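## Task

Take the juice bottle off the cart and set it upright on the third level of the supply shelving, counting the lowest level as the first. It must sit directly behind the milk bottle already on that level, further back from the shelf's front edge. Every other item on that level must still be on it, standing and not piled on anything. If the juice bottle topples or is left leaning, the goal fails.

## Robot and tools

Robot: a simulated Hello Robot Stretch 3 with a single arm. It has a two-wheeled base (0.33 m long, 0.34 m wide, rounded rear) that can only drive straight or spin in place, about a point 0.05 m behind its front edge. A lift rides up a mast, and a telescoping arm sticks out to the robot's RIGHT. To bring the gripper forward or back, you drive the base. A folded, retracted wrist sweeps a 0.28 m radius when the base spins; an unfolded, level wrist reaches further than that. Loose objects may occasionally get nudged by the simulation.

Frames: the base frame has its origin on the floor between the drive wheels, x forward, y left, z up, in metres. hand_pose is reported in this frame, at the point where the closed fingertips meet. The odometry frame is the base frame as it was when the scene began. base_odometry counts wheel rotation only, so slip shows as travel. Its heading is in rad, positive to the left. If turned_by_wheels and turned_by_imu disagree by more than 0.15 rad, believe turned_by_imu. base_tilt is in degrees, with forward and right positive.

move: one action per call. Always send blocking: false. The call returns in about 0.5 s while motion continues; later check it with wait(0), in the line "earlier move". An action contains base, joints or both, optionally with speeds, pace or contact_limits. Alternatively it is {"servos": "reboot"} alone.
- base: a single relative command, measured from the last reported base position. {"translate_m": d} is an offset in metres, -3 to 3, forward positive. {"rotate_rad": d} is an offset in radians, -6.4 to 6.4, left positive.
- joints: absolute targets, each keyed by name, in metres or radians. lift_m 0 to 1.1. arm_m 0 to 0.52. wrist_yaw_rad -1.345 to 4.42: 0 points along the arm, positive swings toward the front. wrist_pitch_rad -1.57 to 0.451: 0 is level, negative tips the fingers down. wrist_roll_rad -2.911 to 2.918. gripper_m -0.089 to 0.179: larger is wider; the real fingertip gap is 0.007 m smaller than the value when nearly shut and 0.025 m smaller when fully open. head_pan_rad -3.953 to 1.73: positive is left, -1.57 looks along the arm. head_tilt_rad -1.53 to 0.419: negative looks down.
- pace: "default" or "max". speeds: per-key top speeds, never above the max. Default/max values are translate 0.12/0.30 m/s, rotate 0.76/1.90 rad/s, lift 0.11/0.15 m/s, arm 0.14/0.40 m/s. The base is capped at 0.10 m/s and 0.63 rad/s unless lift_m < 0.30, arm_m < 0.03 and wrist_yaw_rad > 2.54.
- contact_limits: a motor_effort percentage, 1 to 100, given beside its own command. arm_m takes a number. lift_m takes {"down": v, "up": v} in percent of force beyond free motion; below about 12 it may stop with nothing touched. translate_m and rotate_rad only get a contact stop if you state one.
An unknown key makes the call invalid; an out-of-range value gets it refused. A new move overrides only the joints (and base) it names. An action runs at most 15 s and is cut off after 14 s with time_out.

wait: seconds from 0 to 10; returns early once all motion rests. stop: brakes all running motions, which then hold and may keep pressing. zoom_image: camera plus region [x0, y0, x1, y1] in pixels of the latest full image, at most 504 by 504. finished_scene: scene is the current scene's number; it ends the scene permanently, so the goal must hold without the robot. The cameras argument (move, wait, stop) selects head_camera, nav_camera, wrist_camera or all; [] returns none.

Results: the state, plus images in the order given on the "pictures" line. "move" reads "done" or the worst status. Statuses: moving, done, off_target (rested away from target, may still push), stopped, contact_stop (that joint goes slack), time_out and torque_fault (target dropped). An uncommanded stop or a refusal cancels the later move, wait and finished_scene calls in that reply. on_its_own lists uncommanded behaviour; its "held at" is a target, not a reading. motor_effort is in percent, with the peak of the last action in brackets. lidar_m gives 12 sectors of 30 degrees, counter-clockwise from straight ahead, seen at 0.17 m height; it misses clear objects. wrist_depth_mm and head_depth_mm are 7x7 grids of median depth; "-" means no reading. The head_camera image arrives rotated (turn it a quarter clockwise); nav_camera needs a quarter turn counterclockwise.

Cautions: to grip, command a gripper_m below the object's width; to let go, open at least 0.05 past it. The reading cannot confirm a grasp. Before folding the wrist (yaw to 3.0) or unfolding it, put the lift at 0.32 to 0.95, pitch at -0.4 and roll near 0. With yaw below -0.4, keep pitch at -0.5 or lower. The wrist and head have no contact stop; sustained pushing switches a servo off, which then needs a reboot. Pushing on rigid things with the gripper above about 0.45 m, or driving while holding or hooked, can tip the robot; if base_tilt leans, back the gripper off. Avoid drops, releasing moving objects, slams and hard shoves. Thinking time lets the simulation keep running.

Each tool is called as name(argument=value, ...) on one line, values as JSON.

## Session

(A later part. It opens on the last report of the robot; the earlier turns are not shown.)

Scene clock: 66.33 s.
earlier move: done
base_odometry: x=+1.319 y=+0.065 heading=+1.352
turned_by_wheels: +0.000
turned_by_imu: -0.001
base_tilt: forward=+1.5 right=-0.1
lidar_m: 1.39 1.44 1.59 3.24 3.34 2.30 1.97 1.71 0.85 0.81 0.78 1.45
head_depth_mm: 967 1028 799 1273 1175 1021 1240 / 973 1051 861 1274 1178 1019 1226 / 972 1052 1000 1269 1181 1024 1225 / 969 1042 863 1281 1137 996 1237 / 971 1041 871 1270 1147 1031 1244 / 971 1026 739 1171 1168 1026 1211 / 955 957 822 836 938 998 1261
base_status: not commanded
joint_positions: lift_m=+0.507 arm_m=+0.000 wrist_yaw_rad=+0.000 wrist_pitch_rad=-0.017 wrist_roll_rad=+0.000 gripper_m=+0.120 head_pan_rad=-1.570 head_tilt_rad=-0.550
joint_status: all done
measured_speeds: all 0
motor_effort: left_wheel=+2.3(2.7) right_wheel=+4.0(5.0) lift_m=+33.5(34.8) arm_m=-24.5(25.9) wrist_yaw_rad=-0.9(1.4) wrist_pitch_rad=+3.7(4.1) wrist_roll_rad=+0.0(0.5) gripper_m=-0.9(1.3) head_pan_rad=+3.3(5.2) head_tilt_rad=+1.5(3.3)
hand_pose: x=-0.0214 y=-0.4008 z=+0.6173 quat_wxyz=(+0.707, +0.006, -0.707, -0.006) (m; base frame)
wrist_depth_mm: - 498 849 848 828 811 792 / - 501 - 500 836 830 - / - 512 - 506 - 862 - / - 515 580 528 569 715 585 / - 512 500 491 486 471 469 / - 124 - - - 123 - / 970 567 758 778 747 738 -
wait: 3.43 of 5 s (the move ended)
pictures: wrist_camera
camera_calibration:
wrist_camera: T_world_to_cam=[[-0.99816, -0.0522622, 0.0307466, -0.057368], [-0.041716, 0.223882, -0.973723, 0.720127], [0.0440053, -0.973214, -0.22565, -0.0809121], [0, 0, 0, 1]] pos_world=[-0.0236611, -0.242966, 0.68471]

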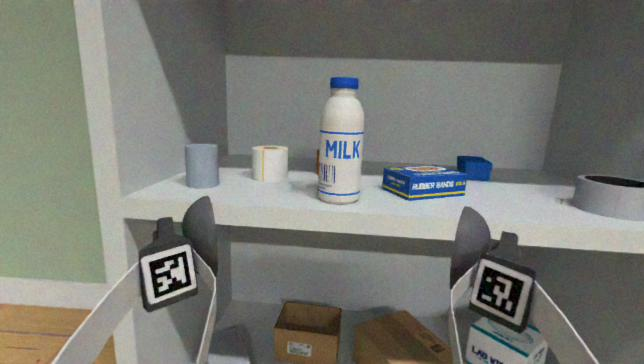

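move(blocking=false, base={"rotate_rad": -0.824}, joints={"head_tilt_rad": -0.3, "lift_m": 0.85}, cameras=[])

wait(seconds=4, cameras=[])

move(blocking=false, base={"translate_m": -1.2}, cameras=[])

wait(seconds=10, cameras=[])

wait(seconds=4, cameras=[])

move(blocking=false, base={"translate_m": -0.5}, cameras=[])

wait(seconds=7, cameras=[])

move(blocking=false, base={"rotate_rad": -0.755}, joints={"head_pan_rad": -1.9, "head_tilt_rad": -0.4}, cameras=[])

wait(seconds=5)

Scene clock: 67.67 s.
move: moving
base_odometry: x=+1.319 y=+0.065 heading=+1.257
turned_by_wheels: -0.096
turned_by_imu: -0.097
base_tilt: forward=+1.4 right=+0.1
lidar_m: 1.39 1.42 1.60 3.25 3.29 2.30 1.97 1.90 0.88 0.81 0.79 1.50
head_depth_mm: 1016 822 1134 1160 839 1210 961 / 1020 807 1123 880 775 1252 964 / 1020 796 1111 1150 845 1253 931 / 1013 782 1105 1144 851 1245 905 / 1010 774 1100 740 746 1243 909 / 997 763 1089 1123 757 1229 962 / 991 753 1080 728 742 1172 916
base_status: rotate_rad moving
joint_positions: lift_m=+0.532 arm_m=+0.000 wrist_yaw_rad=+0.000 wrist_pitch_rad=-0.018 wrist_roll_rad=+0.000 gripper_m=+0.120 head_pan_rad=-1.570 head_tilt_rad=-0.296
joint_status: lift_m moving; head_tilt_rad moving
measured_speeds: translate_m=+0.000 rotate_rad=-0.370 lift_m=+0.097 arm_m=+0.000 wrist_yaw_rad=+0.000 wrist_pitch_rad=+0.000 wrist_roll_rad=+0.000 head_pan_rad=+0.000 head_tilt_rad=+0.000
motor_effort: left_wheel=+9.9(9.9) right_wheel=-10.6(10.6) lift_m=+37.5(37.8) arm_m=-23.2(24.8) wrist_yaw_rad=-0.6(1.0) wrist_pitch_rad=+4.3(4.3) wrist_roll_rad=+0.1(0.3) gripper_m=-0.2(1.2) head_pan_rad=+5.1(5.1) head_tilt_rad=+5.7(7.8)
hand_pose: x=-0.0214 y=-0.4007 z=+0.6423 quat_wxyz=(+0.707, +0.007, -0.707, -0.006) (m; base frame)
wrist_depth_mm: 461 566 833 853 867 838 - / 461 576 - 850 - 857 - / 474 578 - 500 - 888 - / 492 567 631 573 633 717 - / 501 493 490 503 513 498 503 / - 124 - - - 123 - / 535 104 821 819 786 741 -
pictures: none
No camera images: "cameras" was empty.

Scene clock: 71.13 s.
earlier move: done
base_odometry: x=+1.319 y=+0.065 heading=+0.529
turned_by_wheels: -0.728
turned_by_imu: -0.738
base_tilt: forward=+1.3 right=-0.2
lidar_m: 1.35 1.40 1.39 1.58 2.41 3.25 2.32 2.30 1.97 0.88 0.81 0.79
head_depth_mm: 2221 2312 2384 2504 2589 2113 1619 / 2037 2146 2274 2392 2552 2122 1526 / 1788 1884 1956 2046 2170 2113 1629 / 1603 1659 1732 1796 1880 1937 1624 / 1422 1487 1545 1598 1666 1722 985 / 752 785 824 866 902 996 976 / 813 822 932 922 865 1150 942
base_status: done
joint_positions: lift_m=+0.850 arm_m=+0.000 wrist_yaw_rad=+0.000 wrist_pitch_rad=-0.018 wrist_roll_rad=+0.000 gripper_m=+0.120 head_pan_rad=-1.570 head_tilt_rad=-0.296
joint_status: all done
measured_speeds: all 0
motor_effort: left_wheel=+7.1(10.2) right_wheel=-7.1(11.4) lift_m=+34.2(39.8) arm_m=-24.0(25.2) wrist_yaw_rad=-1.2(1.4) wrist_pitch_rad=+3.9(4.3) wrist_roll_rad=-0.2(0.4) gripper_m=-0.7(1.6) head_pan_rad=+3.9(5.1) head_tilt_rad=-2.3(7.8)
hand_pose: x=-0.0214 y=-0.4007 z=+0.9601 quat_wxyz=(+0.707, +0.007, -0.707, -0.006) (m; base frame)
wrist_depth_mm: 567 811 - - - - - / 580 586 - - - - - / 460 525 621 - - - - / 805 - - - - - - / 805 - 673 - - - - / 810 124 709 - - 125 - / 693 674 721 - - - -
wait: 3.47 of 4 s (the move ended)
pictures: none
No camera images: "cameras" was empty.

Scene clock: 71.63 s.
move: moving
base_odometry: x=+1.306 y=+0.057 heading=+0.529
turned_by_wheels: +0.000
turned_by_imu: +0.000
base_tilt: forward=+1.2 right=+0.2
lidar_m: 1.37 1.41 1.40 1.59 2.40 3.23 2.30 2.29 1.96 0.88 0.81 0.80
head_depth_mm: 2216 2309 2394 2474 2582 2116 1624 / 2058 2144 2297 2413 2575 2118 1525 / 1811 1879 1976 2067 2179 2127 1632 / 1609 1652 1741 1807 1900 1948 1636 / 1444 1497 1552 1609 1684 1741 1007 / 756 787 823 862 903 977 979 / 802 816 911 931 931 1129 943
base_status: translate_m moving
joint_positions: lift_m=+0.850 arm_m=+0.000 wrist_yaw_rad=+0.000 wrist_pitch_rad=-0.018 wrist_roll_rad=+0.000 gripper_m=+0.120 head_pan_rad=-1.570 head_tilt_rad=-0.297
joint_status: not commanded
measured_speeds: translate_m=-0.058 rotate_rad=+0.000 lift_m=+0.000 arm_m=+0.000 wrist_yaw_rad=+0.000 wrist_pitch_rad=+0.000 wrist_roll_rad=+0.000 head_pan_rad=+0.000 head_tilt_rad=+0.000
motor_effort: left_wheel=-5.2(5.4) right_wheel=-8.5(10.4) lift_m=+34.0(34.4) arm_m=-23.9(25.5) wrist_yaw_rad=-1.0(1.3) wrist_pitch_rad=+3.7(4.1) wrist_roll_rad=+0.2(0.3) gripper_m=+0.8(1.7) head_pan_rad=+3.8(4.1) head_tilt_rad=-3.5(3.5)
hand_pose: x=-0.0214 y=-0.4007 z=+0.9601 quat_wxyz=(+0.707, +0.007, -0.707, -0.006) (m; base frame)
wrist_depth_mm: 586 587 - - - - - / 581 586 - - - - - / 465 526 630 - - - - / 803 960 - - - - - / 811 - 680 - - - - / 801 124 704 - - 126 - / 705 675 722 - - - -
pictures: none
No camera images: "cameras" was empty.

Scene clock: 81.63 s.
earlier move: moving
base_odometry: x=+0.448 y=-0.444 heading=+0.529
turned_by_wheels: +0.000
turned_by_imu: -0.005
base_tilt: forward=+1.3 right=+0.1
lidar_m: 1.78 2.08 1.82 2.23 2.49 2.49 1.50 1.34 1.56 1.48 1.95 1.45
head_depth_mm: 1589 1643 1694 1767 1830 1858 1617 / 1705 1755 1841 1921 1923 1642 1516 / 1830 1909 2004 2089 1982 1746 1627 / 1998 2073 2206 2304 2420 2027 1630 / 2199 2289 2409 2559 2637 2122 1576 / 2128 2205 2285 2346 2444 2135 1628 / 1951 2011 2067 2152 2217 2129 1644
base_status: translate_m moving
joint_positions: lift_m=+0.850 arm_m=+0.000 wrist_yaw_rad=+0.000 wrist_pitch_rad=-0.018 wrist_roll_rad=+0.000 gripper_m=+0.120 head_pan_rad=-1.570 head_tilt_rad=-0.300
joint_status: not commanded
measured_speeds: translate_m=-0.100 rotate_rad=+0.001 lift_m=+0.000 arm_m=+0.000 wrist_yaw_rad=+0.000 wrist_pitch_rad=+0.000 wrist_roll_rad=+0.000 head_pan_rad=+0.000 head_tilt_rad=+0.000
motor_effort: left_wheel=-4.5(7.2) right_wheel=-7.9(12.7) lift_m=+34.2(34.8) arm_m=-22.3(25.5) wrist_yaw_rad=-0.6(1.6) wrist_pitch_rad=+3.3(4.5) wrist_roll_rad=-0.2(0.7) gripper_m=-1.0(1.9) head_pan_rad=+2.4(5.0) head_tilt_rad=-3.1(4.0)
hand_pose: x=-0.0214 y=-0.4007 z=+0.9601 quat_wxyz=(+0.707, +0.007, -0.707, -0.006) (m; base frame)
wrist_depth_mm: - - - - - - - / - - - - - - - / - - - - - - - / - - - - - - - / - - - - - - - / - 124 - - - 126 - / - - - - - - -
wait: 10.00 s; no rest
pictures: none
No camera images: "cameras" was empty.

Scene clock: 84.27 s.
earlier move: done
base_odometry: x=+0.283 y=-0.540 heading=+0.529
turned_by_wheels: +0.000
turned_by_imu: -0.002
base_tilt: forward=+1.3 right=-0.2
lidar_m: 1.96 2.22 1.91 2.25 2.35 2.35 1.35 1.17 1.56 1.45 2.09 1.61
head_depth_mm: 1449 1500 1579 1624 1700 1757 1609 / 1557 1624 1690 1770 1834 1859 1512 / 1688 1754 1830 1928 1930 1635 1627 / 1834 1917 2006 2103 1981 1738 1622 / 2000 2118 2252 2350 2500 2037 1579 / 2201 2306 2416 2509 2572 2131 1631 / 2101 2189 2247 2322 2367 2139 1637
base_status: done
joint_positions: lift_m=+0.850 arm_m=+0.000 wrist_yaw_rad=+0.000 wrist_pitch_rad=-0.018 wrist_roll_rad=+0.000 gripper_m=+0.120 head_pan_rad=-1.570 head_tilt_rad=-0.300
joint_status: not commanded
measured_speeds: all 0
motor_effort: left_wheel=-3.3(7.2) right_wheel=-2.9(12.7) lift_m=+34.0(34.8) arm_m=-20.9(25.5) wrist_yaw_rad=-0.9(1.6) wrist_pitch_rad=+4.0(4.5) wrist_roll_rad=-0.2(0.7) gripper_m=+0.8(1.9) head_pan_rad=+3.5(5.0) head_tilt_rad=-3.1(4.0)
hand_pose: x=-0.0214 y=-0.4007 z=+0.9601 quat_wxyz=(+0.707, +0.007, -0.707, -0.006) (m; base frame)
wrist_depth_mm: - - - - - - - / - - - - - - - / - - - - - - - / - - - - - - - / - - - - - - - / - 124 - - - 125 - / - - - - - - -
wait: 2.63 of 4 s (the move ended)
pictures: none
No camera images: "cameras" was empty.

Scene clock: 84.77 s.
move: moving
base_odometry: x=+0.270 y=-0.548 heading=+0.529
turned_by_wheels: +0.000
turned_by_imu: +0.000
base_tilt: forward=+1.4 right=+0.2
lidar_m: 1.98 2.22 1.92 2.25 2.34 2.33 1.33 1.16 1.55 1.44 2.11 1.62
head_depth_mm: 1443 1502 1554 1613 1688 1753 1620 / 1545 1616 1685 1760 1825 1859 1515 / 1672 1755 1833 1922 1907 1655 1629 / 1819 1904 1993 2101 1999 1718 1626 / 1995 2087 2198 2330 2481 1943 1572 / 2208 2301 2407 2504 2629 2126 1635 / 2115 2179 2257 2323 2385 2140 1641
base_status: translate_m moving
joint_positions: lift_m=+0.850 arm_m=+0.000 wrist_yaw_rad=+0.000 wrist_pitch_rad=-0.018 wrist_roll_rad=+0.000 gripper_m=+0.120 head_pan_rad=-1.570 head_tilt_rad=-0.300
joint_status: not commanded
measured_speeds: translate_m=-0.058 rotate_rad=+0.000 lift_m=+0.000 arm_m=+0.000 wrist_yaw_rad=+0.000 wrist_pitch_rad=+0.000 wrist_roll_rad=+0.000 head_pan_rad=+0.000 head_tilt_rad=+0.000
motor_effort: left_wheel=-6.9(9.1) right_wheel=-6.2(7.8) lift_m=+34.0(34.2) arm_m=-20.6(22.1) wrist_yaw_rad=-0.7(0.9) wrist_pitch_rad=+3.4(4.4) wrist_roll_rad=+0.1(0.3) gripper_m=-0.6(1.3) head_pan_rad=+2.5(4.4) head_tilt_rad=-3.2(3.6)
hand_pose: x=-0.0214 y=-0.4007 z=+0.9601 quat_wxyz=(+0.707, +0.007, -0.707, -0.006) (m; base frame)
wrist_depth_mm: - - - - - - - / - - - - - - - / - - - - - - - / - - - - - - - / - - - - - - - / - 124 - - - 125 - / - - - - - - -
pictures: none
No camera images: "cameras" was empty.

Scene clock: 90.40 s.
earlier move: done
base_odometry: x=-0.149 y=-0.793 heading=+0.529
turned_by_wheels: +0.000
turned_by_imu: -0.002
base_tilt: forward=+1.4 right=-0.4
lidar_m: 2.47 2.55 2.23 2.50 1.98 1.97 1.46 0.79 0.78 1.38 1.53 2.05
head_depth_mm: 1131 1175 1219 1268 1323 1379 1432 / 1217 1265 1321 1365 1427 1510 1501 / 1322 1368 1431 1497 1573 1658 1623 / 1427 1486 1578 1654 1736 1832 1630 / 1567 1632 1731 1828 1892 1783 1571 / 1725 1821 1935 2075 2026 1635 1633 / 1922 2061 2202 2355 2480 1821 1642
base_status: done
joint_positions: lift_m=+0.850 arm_m=+0.000 wrist_yaw_rad=+0.000 wrist_pitch_rad=-0.018 wrist_roll_rad=+0.000 gripper_m=+0.120 head_pan_rad=-1.570 head_tilt_rad=-0.300
joint_status: not commanded
measured_speeds: all 0
motor_effort: left_wheel=+1.1(9.1) right_wheel=-7.8(11.7) lift_m=+33.6(34.2) arm_m=-20.3(22.4) wrist_yaw_rad=-0.8(1.6) wrist_pitch_rad=+3.0(4.4) wrist_roll_rad=+0.3(0.5) gripper_m=-0.4(1.4) head_pan_rad=+2.4(4.5) head_tilt_rad=-3.1(3.8)
hand_pose: x=-0.0214 y=-0.4007 z=+0.9601 quat_wxyz=(+0.707, +0.007, -0.707, -0.006) (m; base frame)
wrist_depth_mm: - - - - - 906 774 / - - - - - 916 776 / - - - - - 946 798 / - - - - - 949 815 / - - - - - 883 832 / - 124 - - - 125 835 / - - - - - 969 820
wait: 5.63 of 7 s (the move ended)
pictures: none
No camera images: "cameras" was empty.

Scene clock: 90.90 s.
move: moving
base_odometry: x=-0.149 y=-0.793 heading=+0.433
turned_by_wheels: -0.096
turned_by_imu: -0.097
base_tilt: forward=+1.5 right=-0.2
lidar_m: 2.28 2.57 2.23 2.40 1.99 1.97 1.53 0.80 0.78 1.32 1.48 2.05
head_depth_mm: 998 1054 1120 1196 1153 979 1050 / 1028 1088 1154 1233 1322 1414 1426 / 1058 1119 1197 1274 1364 1479 1475 / 1095 1161 1243 1326 1428 1540 1471 / 1122 1204 1288 1372 1495 1597 1438 / 1164 1247 1328 1437 1554 1671 1524 / 1205 1285 1388 1495 1611 1743 1488
base_status: rotate_rad moving
joint_positions: lift_m=+0.850 arm_m=+0.000 wrist_yaw_rad=+0.000 wrist_pitch_rad=-0.018 wrist_roll_rad=+0.000 gripper_m=+0.120 head_pan_rad=-1.903 head_tilt_rad=-0.403
joint_status: head_pan_rad moving; head_tilt_rad moving
measured_speeds: translate_m=+0.000 rotate_rad=-0.370 lift_m=+0.000 arm_m=+0.000 wrist_yaw_rad=+0.000 wrist_pitch_rad=+0.000 wrist_roll_rad=+0.000 head_pan_rad=-0.024 head_tilt_rad=+0.000
motor_effort: left_wheel=+9.5(10.4) right_wheel=-11.6(12.1) lift_m=+33.4(33.8) arm_m=-20.3(20.3) wrist_yaw_rad=-0.8(1.0) wrist_pitch_rad=+3.2(4.3) wrist_roll_rad=+0.0(0.3) gripper_m=-0.5(1.7) head_pan_rad=-5.5(7.3) head_tilt_rad=-3.5(6.5)
hand_pose: x=-0.0214 y=-0.4007 z=+0.9601 quat_wxyz=(+0.707, +0.007, -0.707, -0.006) (m; base frame)
wrist_depth_mm: - - - - - 869 760 / - - - - - 884 761 / - - - - - 895 769 / - - - - - 917 784 / - - - - - 887 815 / - 124 - - - 126 836 / - - - - - 938 811
pictures: none
No camera images: "cameras" was empty.

Scene clock: 92.70 s.
earlier move: done
base_odometry: x=-0.149 y=-0.793 heading=-0.226
turned_by_wheels: -0.659
turned_by_imu: -0.667
base_tilt: forward=+1.4 right=-0.1
lidar_m: 2.41 2.04 2.65 2.23 2.62 2.05 1.97 1.75 0.83 0.78 1.26 1.48
head_depth_mm: 1239 1320 1412 1523 1649 1763 1466 / 1203 1281 1373 1465 1592 1710 1462 / 1163 1229 1310 1409 1492 1605 1355 / 1120 1180 1259 1349 1219 1193 1217 / 1078 1136 1209 1284 1069 933 1125 / 1038 1095 1159 1240 1177 1028 1060 / 1004 1057 1118 1186 1219 1028 1369
base_status: done
joint_positions: lift_m=+0.850 arm_m=+0.000 wrist_yaw_rad=+0.000 wrist_pitch_rad=-0.018 wrist_roll_rad=+0.000 gripper_m=+0.120 head_pan_rad=-1.903 head_tilt_rad=-0.403
joint_status: all done
measured_speeds: all 0
motor_effort: left_wheel=+7.1(10.6) right_wheel=-7.4(12.1) lift_m=+33.4(33.8) arm_m=-20.2(20.9) wrist_yaw_rad=-1.2(1.2) wrist_pitch_rad=+3.9(4.4) wrist_roll_rad=+0.1(0.4) gripper_m=-0.3(1.7) head_pan_rad=+1.7(7.3) head_tilt_rad=-0.1(6.5)
hand_pose: x=-0.0214 y=-0.4007 z=+0.9601 quat_wxyz=(+0.707, +0.007, -0.707, -0.006) (m; base frame)
wrist_depth_mm: 923 908 915 892 896 875 881 / 951 930 940 934 923 897 890 / - 983 955 967 944 946 926 / - - - - 965 955 934 / - - - - 717 - - / - 124 - 788 718 126 - / - - - - 975 858 -
wait: 1.80 of 5 s (the move ended)
pictures: head_camera (sideways), nav_camera (sideways), wrist_camera
camera_calibration:
head_camera: T_world_to_cam=[[0.125755, 0.319104, -0.939339, 1.23685], [0.942186, -0.334862, 0.0123797, -0.0200096], [-0.310599, -0.886589, -0.342766, 0.406096], [0, 0, 0, 1]] pos_world=[-0.0105542, -0.0413434, 1.30126]
nav_camera: T_world_to_cam=[[-0.0708622, -0.346546, 0.935353, -1.17412], [-0.96099, 0.275046, 0.0290996, 0.0170343], [-0.26735, -0.896803, -0.352518, 0.421649], [0, 0, 0, 1]] pos_world=[0.0458972, -0.0334341, 1.24636]
wrist_camera: T_world_to_cam=[[-0.99816, -0.0522891, 0.0307082, -0.0678812], [-0.041721, 0.224685, -0.973538, 1.05412], [0.0440057, -0.973027, -0.226453, -0.00264416], [0, 0, 0, 1]] pos_world=[-0.0236611, -0.242967, 1.02771]

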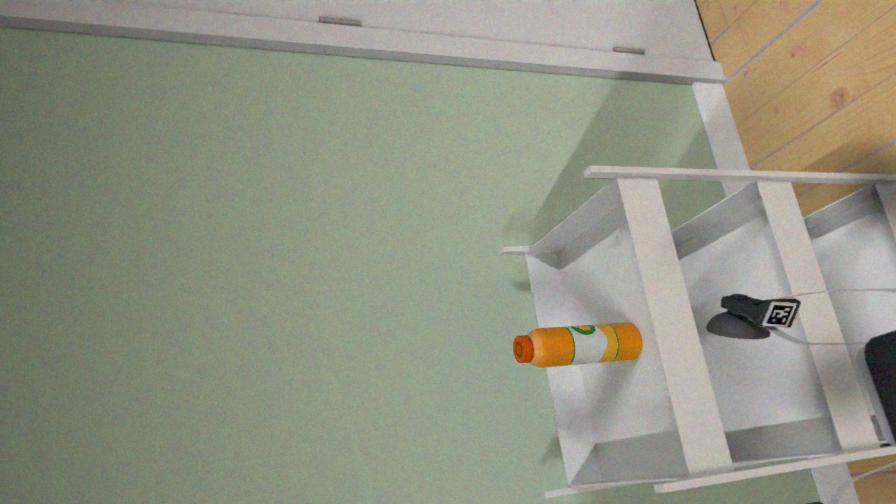

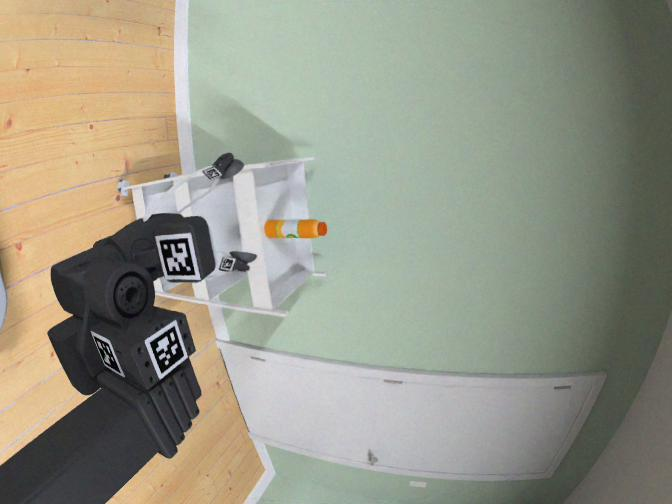

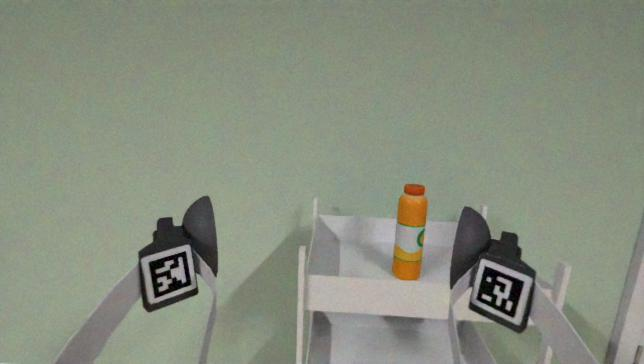

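move(blocking=false, base={"rotate_rad": 0.7}, cameras=[])

wait(seconds=4, cameras=[])

move(blocking=false, base={"translate_m": -0.195}, cameras=[])

wait(seconds=5, cameras=[])

move(blocking=false, base={"rotate_rad": -0.7}, joints={"head_pan_rad": -1.57, "lift_m": 0.72}, cameras=[])

wait(seconds=5)

Scene clock: 94.10 s.
move: moving
base_odometry: x=-0.149 y=-0.793 heading=-0.131
turned_by_wheels: +0.095
turned_by_imu: +0.096
base_tilt: forward=+1.9 right=-0.3
lidar_m: 2.05 2.25 2.59 2.23 2.38 2.02 1.97 1.60 0.81 0.78 1.30 1.48
head_depth_mm: 1179 1262 1350 1452 1573 1682 1461 / 1145 1219 1309 1404 1509 1622 1430 / 1110 1180 1260 1345 1175 1189 1247 / 1083 1147 1220 1305 1165 1159 1218 / 1051 1115 1190 1267 1123 916 1087 / 1028 1088 1143 1218 1180 990 1087 / 1001 1057 1118 1188 1257 1354 1420
base_status: rotate_rad moving
joint_positions: lift_m=+0.850 arm_m=+0.000 wrist_yaw_rad=+0.000 wrist_pitch_rad=-0.018 wrist_roll_rad=+0.000 gripper_m=+0.120 head_pan_rad=-1.903 head_tilt_rad=-0.403
joint_status: not commanded
measured_speeds: translate_m=+0.000 rotate_rad=+0.370 lift_m=+0.000 arm_m=+0.000 wrist_yaw_rad=+0.000 wrist_pitch_rad=+0.000 wrist_roll_rad=+0.000 head_pan_rad=+0.000 head_tilt_rad=+0.000
motor_effort: left_wheel=-10.6(10.7) right_wheel=+11.4(11.4) lift_m=+33.3(33.6) arm_m=-20.3(21.4) wrist_yaw_rad=-1.3(1.3) wrist_pitch_rad=+3.9(4.0) wrist_roll_rad=+0.0(0.4) gripper_m=-0.2(0.6) head_pan_rad=+3.1(4.1) head_tilt_rad=+2.1(2.1)
hand_pose: x=-0.0214 y=-0.4007 z=+0.9601 quat_wxyz=(+0.707, +0.007, -0.707, -0.006) (m; base frame)
wrist_depth_mm: - 956 926 907 864 845 828 / - - 966 927 905 883 855 / - - - 964 927 904 873 / - - - - 953 939 890 / - - - - 905 803 932 / - 124 - - 742 126 941 / - - - - 954 925 565
pictures: none
No camera images: "cameras" was empty.

Scene clock: 95.83 s.
earlier move: done
base_odometry: x=-0.149 y=-0.793 heading=+0.474
turned_by_wheels: +0.604
turned_by_imu: +0.611
base_tilt: forward=+1.5 right=-0.2
lidar_m: 2.27 2.56 2.22 2.44 1.98 1.97 1.51 0.80 0.78 1.34 1.48 2.05
head_depth_mm: 1003 1059 1122 1193 1222 972 1047 / 1031 1090 1163 1238 1327 1424 1472 / 1067 1127 1199 1284 1384 1489 1475 / 1107 1171 1247 1338 1441 1559 1473 / 1137 1212 1299 1393 1502 1610 1441 / 1178 1262 1348 1460 1586 1695 1526 / 1227 1316 1409 1522 1650 1775 1479
base_status: done
joint_positions: lift_m=+0.850 arm_m=+0.000 wrist_yaw_rad=+0.000 wrist_pitch_rad=-0.018 wrist_roll_rad=+0.000 gripper_m=+0.120 head_pan_rad=-1.901 head_tilt_rad=-0.403
joint_status: not commanded
measured_speeds: all 0
motor_effort: left_wheel=-7.1(11.1) right_wheel=+8.0(12.3) lift_m=+33.2(33.6) arm_m=-22.6(23.4) wrist_yaw_rad=-0.9(1.3) wrist_pitch_rad=+3.5(4.2) wrist_roll_rad=-0.3(0.5) gripper_m=+0.3(1.1) head_pan_rad=+3.7(5.8) head_tilt_rad=+4.8(4.8)
hand_pose: x=-0.0214 y=-0.4008 z=+0.9601 quat_wxyz=(+0.707, +0.007, -0.707, -0.006) (m; base frame)
wrist_depth_mm: - - - - - 869 756 / - - - - - 893 777 / - - - - - 906 793 / - - - - - 916 794 / - - - - - 890 801 / - 124 - - - 126 827 / - - - - - 964 818
wait: 1.73 of 4 s (the move ended)
pictures: none
No camera images: "cameras" was empty.

Scene clock: 96.33 s.
move: moving
base_odometry: x=-0.162 y=-0.800 heading=+0.474
turned_by_wheels: +0.000
turned_by_imu: +0.000
base_tilt: forward=+1.8 right=-0.3
lidar_m: 2.28 2.57 2.24 2.44 1.97 1.96 1.50 0.79 0.77 1.34 1.49 2.06
head_depth_mm: 990 1046 1113 1184 1204 973 1051 / 1027 1082 1147 1228 1308 1411 1435 / 1060 1120 1193 1275 1370 1477 1473 / 1095 1162 1238 1322 1428 1553 1475 / 1132 1198 1285 1380 1489 1597 1435 / 1173 1246 1345 1439 1565 1690 1527 / 1218 1297 1395 1509 1650 1747 1480
base_status: translate_m moving
joint_positions: lift_m=+0.850 arm_m=+0.000 wrist_yaw_rad=+0.000 wrist_pitch_rad=-0.018 wrist_roll_rad=+0.000 gripper_m=+0.120 head_pan_rad=-1.900 head_tilt_rad=-0.402
joint_status: not commanded
measured_speeds: translate_m=-0.058 rotate_rad=+0.000 lift_m=+0.000 arm_m=+0.000 wrist_yaw_rad=+0.000 wrist_pitch_rad=+0.000 wrist_roll_rad=+0.000 head_pan_rad=+0.000 head_tilt_rad=+0.000
motor_effort: left_wheel=-8.5(10.6) right_wheel=-5.7(6.7) lift_m=+33.0(33.4) arm_m=-22.8(23.9) wrist_yaw_rad=-1.0(1.2) wrist_pitch_rad=+3.9(4.0) wrist_roll_rad=-0.3(0.4) gripper_m=+0.3(1.0) head_pan_rad=+3.4(5.1) head_tilt_rad=+5.2(5.5)
hand_pose: x=-0.0214 y=-0.4008 z=+0.9601 quat_wxyz=(+0.707, +0.007, -0.707, -0.006) (m; base frame)
wrist_depth_mm: - - - - - 871 754 / - - - - - 892 762 / - - - - - 895 778 / - - - - - 905 780 / - - - - - 876 808 / - 124 - - - 126 816 / - - - - - 950 816
pictures: none
No camera images: "cameras" was empty.

Scene clock: 98.90 s.
earlier move: done
base_odometry: x=-0.323 y=-0.882 heading=+0.474
turned_by_wheels: +0.000
turned_by_imu: +0.000
base_tilt: forward=+1.4 right=-0.1
lidar_m: 2.47 2.68 2.34 2.57 1.84 1.82 1.33 0.67 0.67 1.21 1.55 2.24
head_depth_mm: 898 946 1002 1064 1104 852 961 / 924 978 1040 1104 1141 907 987 / 951 1007 1073 1144 1219 912 1022 / 983 1045 1115 1199 1292 1397 1455 / 1022 1086 1167 1251 1348 1436 1439 / 1060 1131 1204 1304 1411 1537 1535 / 1096 1170 1257 1365 1487 1623 1481
base_status: done
joint_positions: lift_m=+0.850 arm_m=+0.000 wrist_yaw_rad=+0.000 wrist_pitch_rad=-0.018 wrist_roll_rad=+0.000 gripper_m=+0.120 head_pan_rad=-1.900 head_tilt_rad=-0.400
joint_status: not commanded
measured_speeds: all 0
motor_effort: left_wheel=-8.4(10.8) right_wheel=+2.1(7.6) lift_m=+32.9(33.4) arm_m=-23.5(25.0) wrist_yaw_rad=-0.7(1.4) wrist_pitch_rad=+3.8(4.3) wrist_roll_rad=-0.2(0.4) gripper_m=+0.2(2.0) head_pan_rad=+4.9(5.2) head_tilt_rad=+5.8(6.0)
hand_pose: x=-0.0214 y=-0.4007 z=+0.9601 quat_wxyz=(+0.707, +0.007, -0.707, -0.006) (m; base frame)
wrist_depth_mm: - - - - 912 776 663 / - - - - 941 788 678 / - - - - 949 793 704 / - - - - 983 820 696 / - - - - - 777 712 / - 124 - - - 126 680 / - - - - - 897 563
wait: 2.57 of 5 s (the move ended)
pictures: none
No camera images: "cameras" was empty.

Scene clock: 99.40 s.
move: moving
base_odometry: x=-0.323 y=-0.882 heading=+0.378
turned_by_wheels: -0.095
turned_by_imu: -0.097
base_tilt: forward=+1.8 right=-0.2
lidar_m: 2.24 2.73 2.35 2.48 1.86 1.82 1.45 0.68 0.67 1.16 1.55 2.24
head_depth_mm: 942 999 1048 1110 1180 1228 966 / 1004 1049 1113 1182 1264 1338 1373 / 1057 1122 1194 1265 1361 1476 1476 / 1128 1191 1282 1369 1475 1608 1472 / 1211 1287 1383 1494 1616 1733 1402 / 1302 1386 1502 1629 1779 1837 1484 / 1396 1518 1644 1795 1827 1788 1495
base_status: rotate_rad moving
joint_positions: lift_m=+0.825 arm_m=+0.000 wrist_yaw_rad=+0.000 wrist_pitch_rad=-0.018 wrist_roll_rad=+0.000 gripper_m=+0.120 head_pan_rad=-1.559 head_tilt_rad=-0.400
joint_status: lift_m moving; head_pan_rad moving
measured_speeds: translate_m=+0.000 rotate_rad=-0.370 lift_m=-0.097 arm_m=+0.000 wrist_yaw_rad=+0.000 wrist_pitch_rad=+0.000 wrist_roll_rad=+0.000 head_pan_rad=+0.024 head_tilt_rad=+0.000
motor_effort: left_wheel=+9.1(10.6) right_wheel=-9.8(10.5) lift_m=+14.9(31.1) arm_m=-23.9(24.7) wrist_yaw_rad=-0.6(1.0) wrist_pitch_rad=+3.7(4.2) wrist_roll_rad=-0.2(0.4) gripper_m=+0.6(0.9) head_pan_rad=+3.3(7.0) head_tilt_rad=+5.5(5.7)
hand_pose: x=-0.0214 y=-0.4007 z=+0.9348 quat_wxyz=(+0.707, +0.007, -0.707, -0.006) (m; base frame)
wrist_depth_mm: - - - - 873 748 654 / - - - - 889 756 675 / - - - - 912 779 679 / - - - - 922 788 698 / - - - - - 746 698 / - 124 - - - 124 615 / - - - - - 440 535
pictures: none
No camera images: "cameras" was empty.

Scene clock: 101.13 s.
earlier move: done
base_odometry: x=-0.323 y=-0.882 heading=-0.226
turned_by_wheels: -0.604
turned_by_imu: -0.614
base_tilt: forward=+1.4 right=-0.2
lidar_m: 2.61 2.24 2.78 2.35 2.44 1.91 1.82 1.57 0.69 0.67 0.68 1.52
head_depth_mm: 935 991 1057 1137 1216 1271 1389 / 936 991 1052 1126 1184 912 1023 / 930 988 1050 1124 1172 911 1020 / 925 982 1047 1124 1105 895 1026 / 926 986 1042 1116 1162 912 1000 / 924 979 1041 1110 1181 922 1347 / 919 979 1037 1107 1185 1284 1372
base_status: done
joint_positions: lift_m=+0.720 arm_m=+0.000 wrist_yaw_rad=+0.000 wrist_pitch_rad=-0.018 wrist_roll_rad=+0.000 gripper_m=+0.120 head_pan_rad=-1.566 head_tilt_rad=-0.400
joint_status: all done
measured_speeds: all 0
motor_effort: left_wheel=+6.7(11.8) right_wheel=-7.5(10.9) lift_m=+18.6(31.1) arm_m=-23.4(25.3) wrist_yaw_rad=-0.3(1.1) wrist_pitch_rad=+3.5(4.4) wrist_roll_rad=-0.2(0.4) gripper_m=-0.6(1.8) head_pan_rad=-3.7(7.0) head_tilt_rad=+5.5(5.7)
hand_pose: x=-0.0214 y=-0.4007 z=+0.8300 quat_wxyz=(+0.707, +0.007, -0.707, -0.007) (m; base frame)
wrist_depth_mm: 798 801 793 785 777 773 756 / 841 824 807 822 795 801 782 / 859 863 841 823 827 815 811 / 910 885 861 562 852 849 831 / 916 902 564 663 679 424 872 / 961 124 837 819 823 125 913 / - - 677 - 693 937 901
wait: 1.73 of 5 s (the move ended)
pictures: head_camera (sideways), nav_camera (sideways), wrist_camera
camera_calibration:
head_camera: T_world_to_cam=[[0.0128861, 0.340129, -0.94029, 1.23873], [0.999917, -0.00363793, 0.0123873, -0.0203319], [0.000792567, -0.940372, -0.340148, 0.400809], [0, 0, 0, 1]] pos_world=[0.00405012, -0.0444935, 1.30136]
nav_camera: T_world_to_cam=[[0.0479591, -0.347743, 0.936362, -1.17619], [-0.997835, -0.0589146, 0.0292282, 0.017106], [0.0450015, -0.935737, -0.349816, 0.416236], [0, 0, 0, 1]] pos_world=[0.0547468, -0.0185172, 1.24645]
wrist_camera: T_world_to_cam=[[-0.99816, -0.0522925, 0.030695, -0.063875], [-0.0417174, 0.224875, -0.973494, 0.927469], [0.0440039, -0.972983, -0.226643, -0.0319252], [0, 0, 0, 1]] pos_world=[-0.0236611, -0.242968, 0.897611]

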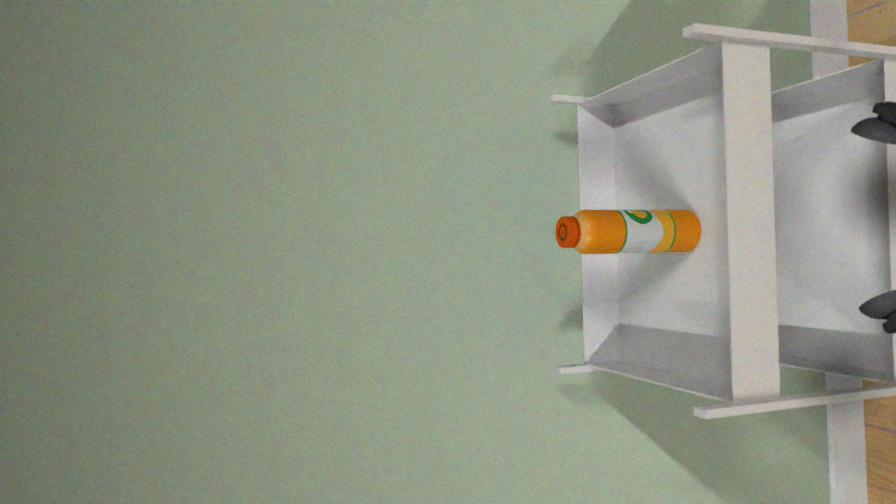

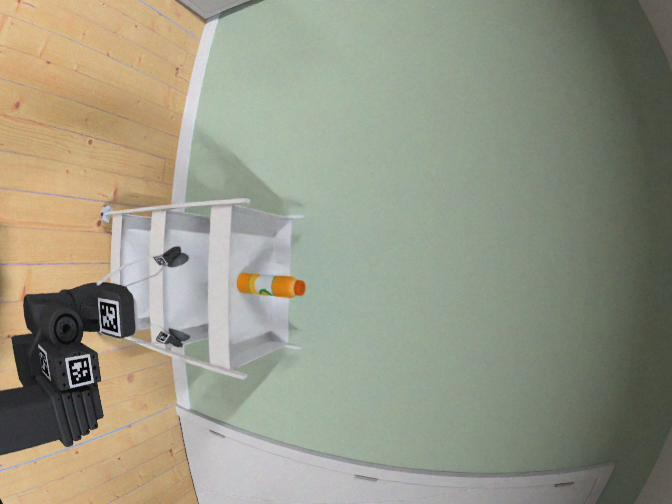

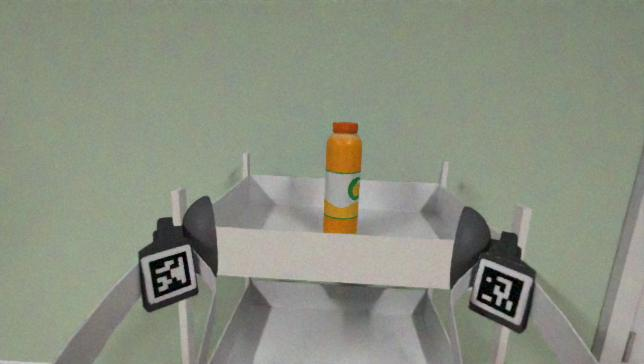

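move(blocking=false, joints={"lift_m": 0.657}, cameras=[])

wait(seconds=2, cameras=[])

move(blocking=false, joints={"arm_m": 0.32}, cameras=[])

wait(seconds=5, cameras=["wrist_camera","head_camera"])

Scene clock: 102.27 s.
move: moving
base_odometry: x=-0.323 y=-0.882 heading=-0.226
turned_by_wheels: +0.000
turned_by_imu: +0.000
base_tilt: forward=+1.4 right=-0.1
lidar_m: 2.62 2.23 2.78 2.35 2.45 1.90 1.82 1.57 0.69 0.67 0.68 1.53
head_depth_mm: 936 997 1062 1134 1220 1273 1394 / 934 994 1057 1129 1186 911 1024 / 932 991 1051 1126 1171 908 1021 / 927 987 1046 1119 1105 897 1026 / 924 981 1043 1113 1161 914 999 / 916 974 1038 1109 1181 928 1339 / 917 972 1037 1107 1189 1286 1372
base_status: not commanded
joint_positions: lift_m=+0.695 arm_m=+0.000 wrist_yaw_rad=+0.000 wrist_pitch_rad=-0.018 wrist_roll_rad=+0.000 gripper_m=+0.120 head_pan_rad=-1.569 head_tilt_rad=-0.400
joint_status: lift_m moving
measured_speeds: translate_m=+0.000 rotate_rad=+0.000 lift_m=-0.097 arm_m=+0.000 wrist_yaw_rad=+0.000 wrist_pitch_rad=+0.000 wrist_roll_rad=+0.000 head_pan_rad=+0.000 head_tilt_rad=+0.000
motor_effort: left_wheel=+6.5(6.9) right_wheel=-7.3(7.6) lift_m=+13.4(21.5) arm_m=-24.7(24.9) wrist_yaw_rad=-0.3(1.0) wrist_pitch_rad=+3.4(4.3) wrist_roll_rad=-0.3(0.3) gripper_m=-0.2(1.1) head_pan_rad=-3.3(4.1) head_tilt_rad=+4.8(5.6)
hand_pose: x=-0.0214 y=-0.4007 z=+0.8047 quat_wxyz=(+0.707, +0.007, -0.707, -0.007) (m; base frame)
wrist_depth_mm: 808 795 784 784 781 769 756 / 836 826 806 814 796 796 784 / 859 845 847 829 825 819 811 / 904 891 865 716 758 851 839 / 939 916 150 - - 427 876 / 960 124 838 820 818 126 901 / - - 593 - - 961 911
pictures: none
No camera images: "cameras" was empty.

Scene clock: 103.17 s.
earlier move: done
base_odometry: x=-0.323 y=-0.882 heading=-0.226
turned_by_wheels: +0.000
turned_by_imu: +0.000
base_tilt: forward=+1.3 right=-0.1
lidar_m: 2.62 2.23 2.78 2.35 2.45 1.90 1.82 1.57 0.69 0.67 0.68 1.53
head_depth_mm: 937 996 1058 1133 1219 1273 1384 / 939 993 1057 1128 1184 909 1019 / 932 989 1051 1128 1172 909 1019 / 929 980 1046 1123 1104 893 1024 / 922 980 1048 1115 1169 915 1006 / 917 977 1033 1107 1175 933 1021 / 917 976 1034 1110 1187 1284 1372
base_status: not commanded
joint_positions: lift_m=+0.657 arm_m=+0.000 wrist_yaw_rad=+0.000 wrist_pitch_rad=-0.018 wrist_roll_rad=+0.000 gripper_m=+0.120 head_pan_rad=-1.570 head_tilt_rad=-0.400
joint_status: all done
measured_speeds: all 0
motor_effort: left_wheel=+6.8(7.1) right_wheel=-7.2(7.7) lift_m=+17.3(21.5) arm_m=-24.1(25.4) wrist_yaw_rad=-0.8(1.5) wrist_pitch_rad=+3.5(4.7) wrist_roll_rad=-0.1(0.3) gripper_m=+0.1(1.1) head_pan_rad=-3.4(4.7) head_tilt_rad=+5.3(5.6)
hand_pose: x=-0.0214 y=-0.4007 z=+0.7670 quat_wxyz=(+0.707, +0.007, -0.707, -0.007) (m; base frame)
wrist_depth_mm: 809 796 788 780 776 769 760 / 837 826 822 800 805 803 790 / 857 852 839 835 825 811 805 / 909 883 701 553 - 602 840 / 934 912 895 900 905 422 872 / 965 124 766 809 811 125 901 / - - 496 - - 557 908
wait: 0.90 of 2 s (the move ended)
pictures: none
No camera images: "cameras" was empty.

Scene clock: 103.67 s.
move: moving
base_odometry: x=-0.323 y=-0.882 heading=-0.226
turned_by_wheels: +0.000
turned_by_imu: +0.000
base_tilt: forward=+1.5 right=-0.2
lidar_m: 2.62 2.23 2.79 2.35 2.44 1.90 1.82 1.58 0.69 0.66 0.68 1.52
head_depth_mm: 942 997 1059 1133 1225 1275 1386 / 937 993 1056 1129 1187 906 1020 / 930 987 1051 1121 1171 909 1021 / 931 984 1043 1120 1103 894 1029 / 924 982 1043 1115 1160 916 998 / 922 974 1039 1116 1188 931 1024 / 917 972 1037 1106 1190 1282 1373
base_status: not commanded
joint_positions: lift_m=+0.657 arm_m=+0.018 wrist_yaw_rad=+0.000 wrist_pitch_rad=-0.018 wrist_roll_rad=+0.000 gripper_m=+0.120 head_pan_rad=-1.570 head_tilt_rad=-0.400
joint_status: arm_m moving
measured_speeds: translate_m=+0.000 rotate_rad=+0.000 lift_m=+0.000 arm_m=+0.068 wrist_yaw_rad=+0.000 wrist_pitch_rad=+0.000 wrist_roll_rad=+0.000 head_pan_rad=+0.000 head_tilt_rad=+0.000
motor_effort: left_wheel=+6.9(6.9) right_wheel=-7.0(7.8) lift_m=+17.4(17.6) arm_m=+23.2(26.0) wrist_yaw_rad=-1.0(1.2) wrist_pitch_rad=+3.7(4.7) wrist_roll_rad=+0.0(0.3) gripper_m=+0.4(1.4) head_pan_rad=-2.3(4.1) head_tilt_rad=+4.6(4.9)
hand_pose: x=-0.0214 y=-0.4184 z=+0.7670 quat_wxyz=(+0.707, +0.007, -0.707, -0.007) (m; base frame)
wrist_depth_mm: 811 775 778 761 773 758 746 / 829 809 801 785 786 770 774 / 852 836 833 811 817 804 808 / 874 875 620 542 664 591 828 / 927 887 156 886 - 402 864 / 951 124 799 808 784 126 880 / 975 958 603 - - 919 905
pictures: none
No camera images: "cameras" was empty.

Scene clock: 106.73 s.
earlier move: done
base_odometry: x=-0.323 y=-0.882 heading=-0.226
turned_by_wheels: +0.000
turned_by_imu: -0.001
base_tilt: forward=+1.3 right=-0.2
lidar_m: 2.62 2.23 2.78 2.35 2.44 1.90 1.82 1.57 0.70 0.66 0.68 1.53
head_depth_mm: 939 992 1060 1135 1226 1280 1385 / 936 993 1056 1129 1187 905 498 / 929 985 1051 1123 1170 879 526 / 928 982 1050 1119 1105 795 943 / 924 979 1042 1118 1162 912 999 / 926 977 1040 1111 1184 930 1029 / 918 975 1038 1109 1186 1280 1378
base_status: not commanded
joint_positions: lift_m=+0.657 arm_m=+0.320 wrist_yaw_rad=+0.000 wrist_pitch_rad=-0.018 wrist_roll_rad=+0.000 gripper_m=+0.120 head_pan_rad=-1.570 head_tilt_rad=-0.400
joint_status: all done
measured_speeds: all 0
motor_effort: left_wheel=+6.5(7.0) right_wheel=-7.5(7.8) lift_m=+17.7(17.9) arm_m=+25.0(27.4) wrist_yaw_rad=-0.8(1.5) wrist_pitch_rad=+3.4(4.7) wrist_roll_rad=+0.0(0.6) gripper_m=+0.1(1.4) head_pan_rad=-2.3(4.1) head_tilt_rad=+4.2(5.3)
hand_pose: x=-0.0214 y=-0.7207 z=+0.7670 quat_wxyz=(+0.707, +0.007, -0.707, -0.007) (m; base frame)
wrist_depth_mm: 511 504 493 496 490 484 476 / 530 520 517 224 500 501 494 / 538 537 531 225 517 513 513 / 561 554 451 231 532 526 528 / 578 294 410 242 442 363 545 / 243 124 305 252 312 125 288 / - 238 250 254 259 251 257
wait: 3.07 of 5 s (the move ended)
pictures: head_camera (sideways), wrist_camera
camera_calibration:
head_camera: T_world_to_cam=[[0.0144507, 0.340074, -0.940288, 1.23872], [0.999889, -0.00822145, 0.0123932, -0.0203545], [-0.00351593, -0.940363, -0.340155, 0.400836], [0, 0, 0, 1]] pos_world=[0.00386116, -0.0444938, 1.30136]
wrist_camera: T_world_to_cam=[[-0.99816, -0.0522955, 0.0306937, -0.0786755], [-0.0417212, 0.22497, -0.973472, 0.938134], [0.044003, -0.972961, -0.226737, -0.357467], [0, 0, 0, 1]] pos_world=[-0.0236611, -0.562968, 0.834611]

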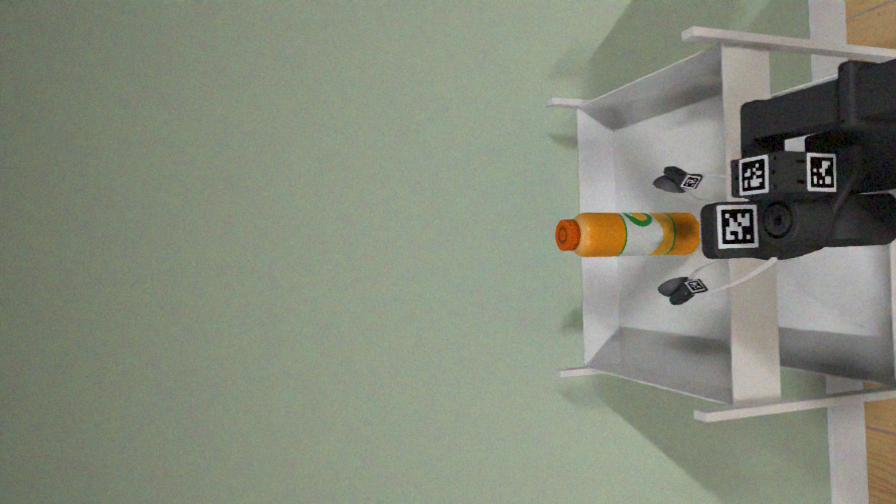

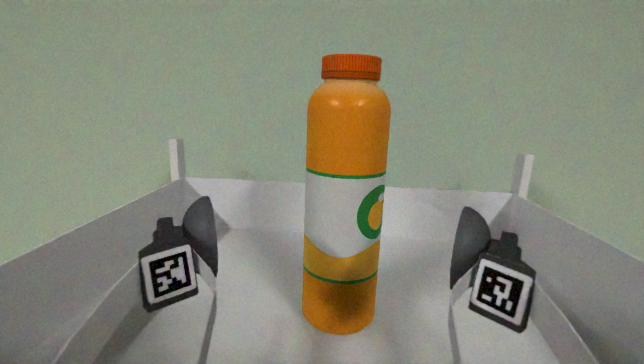

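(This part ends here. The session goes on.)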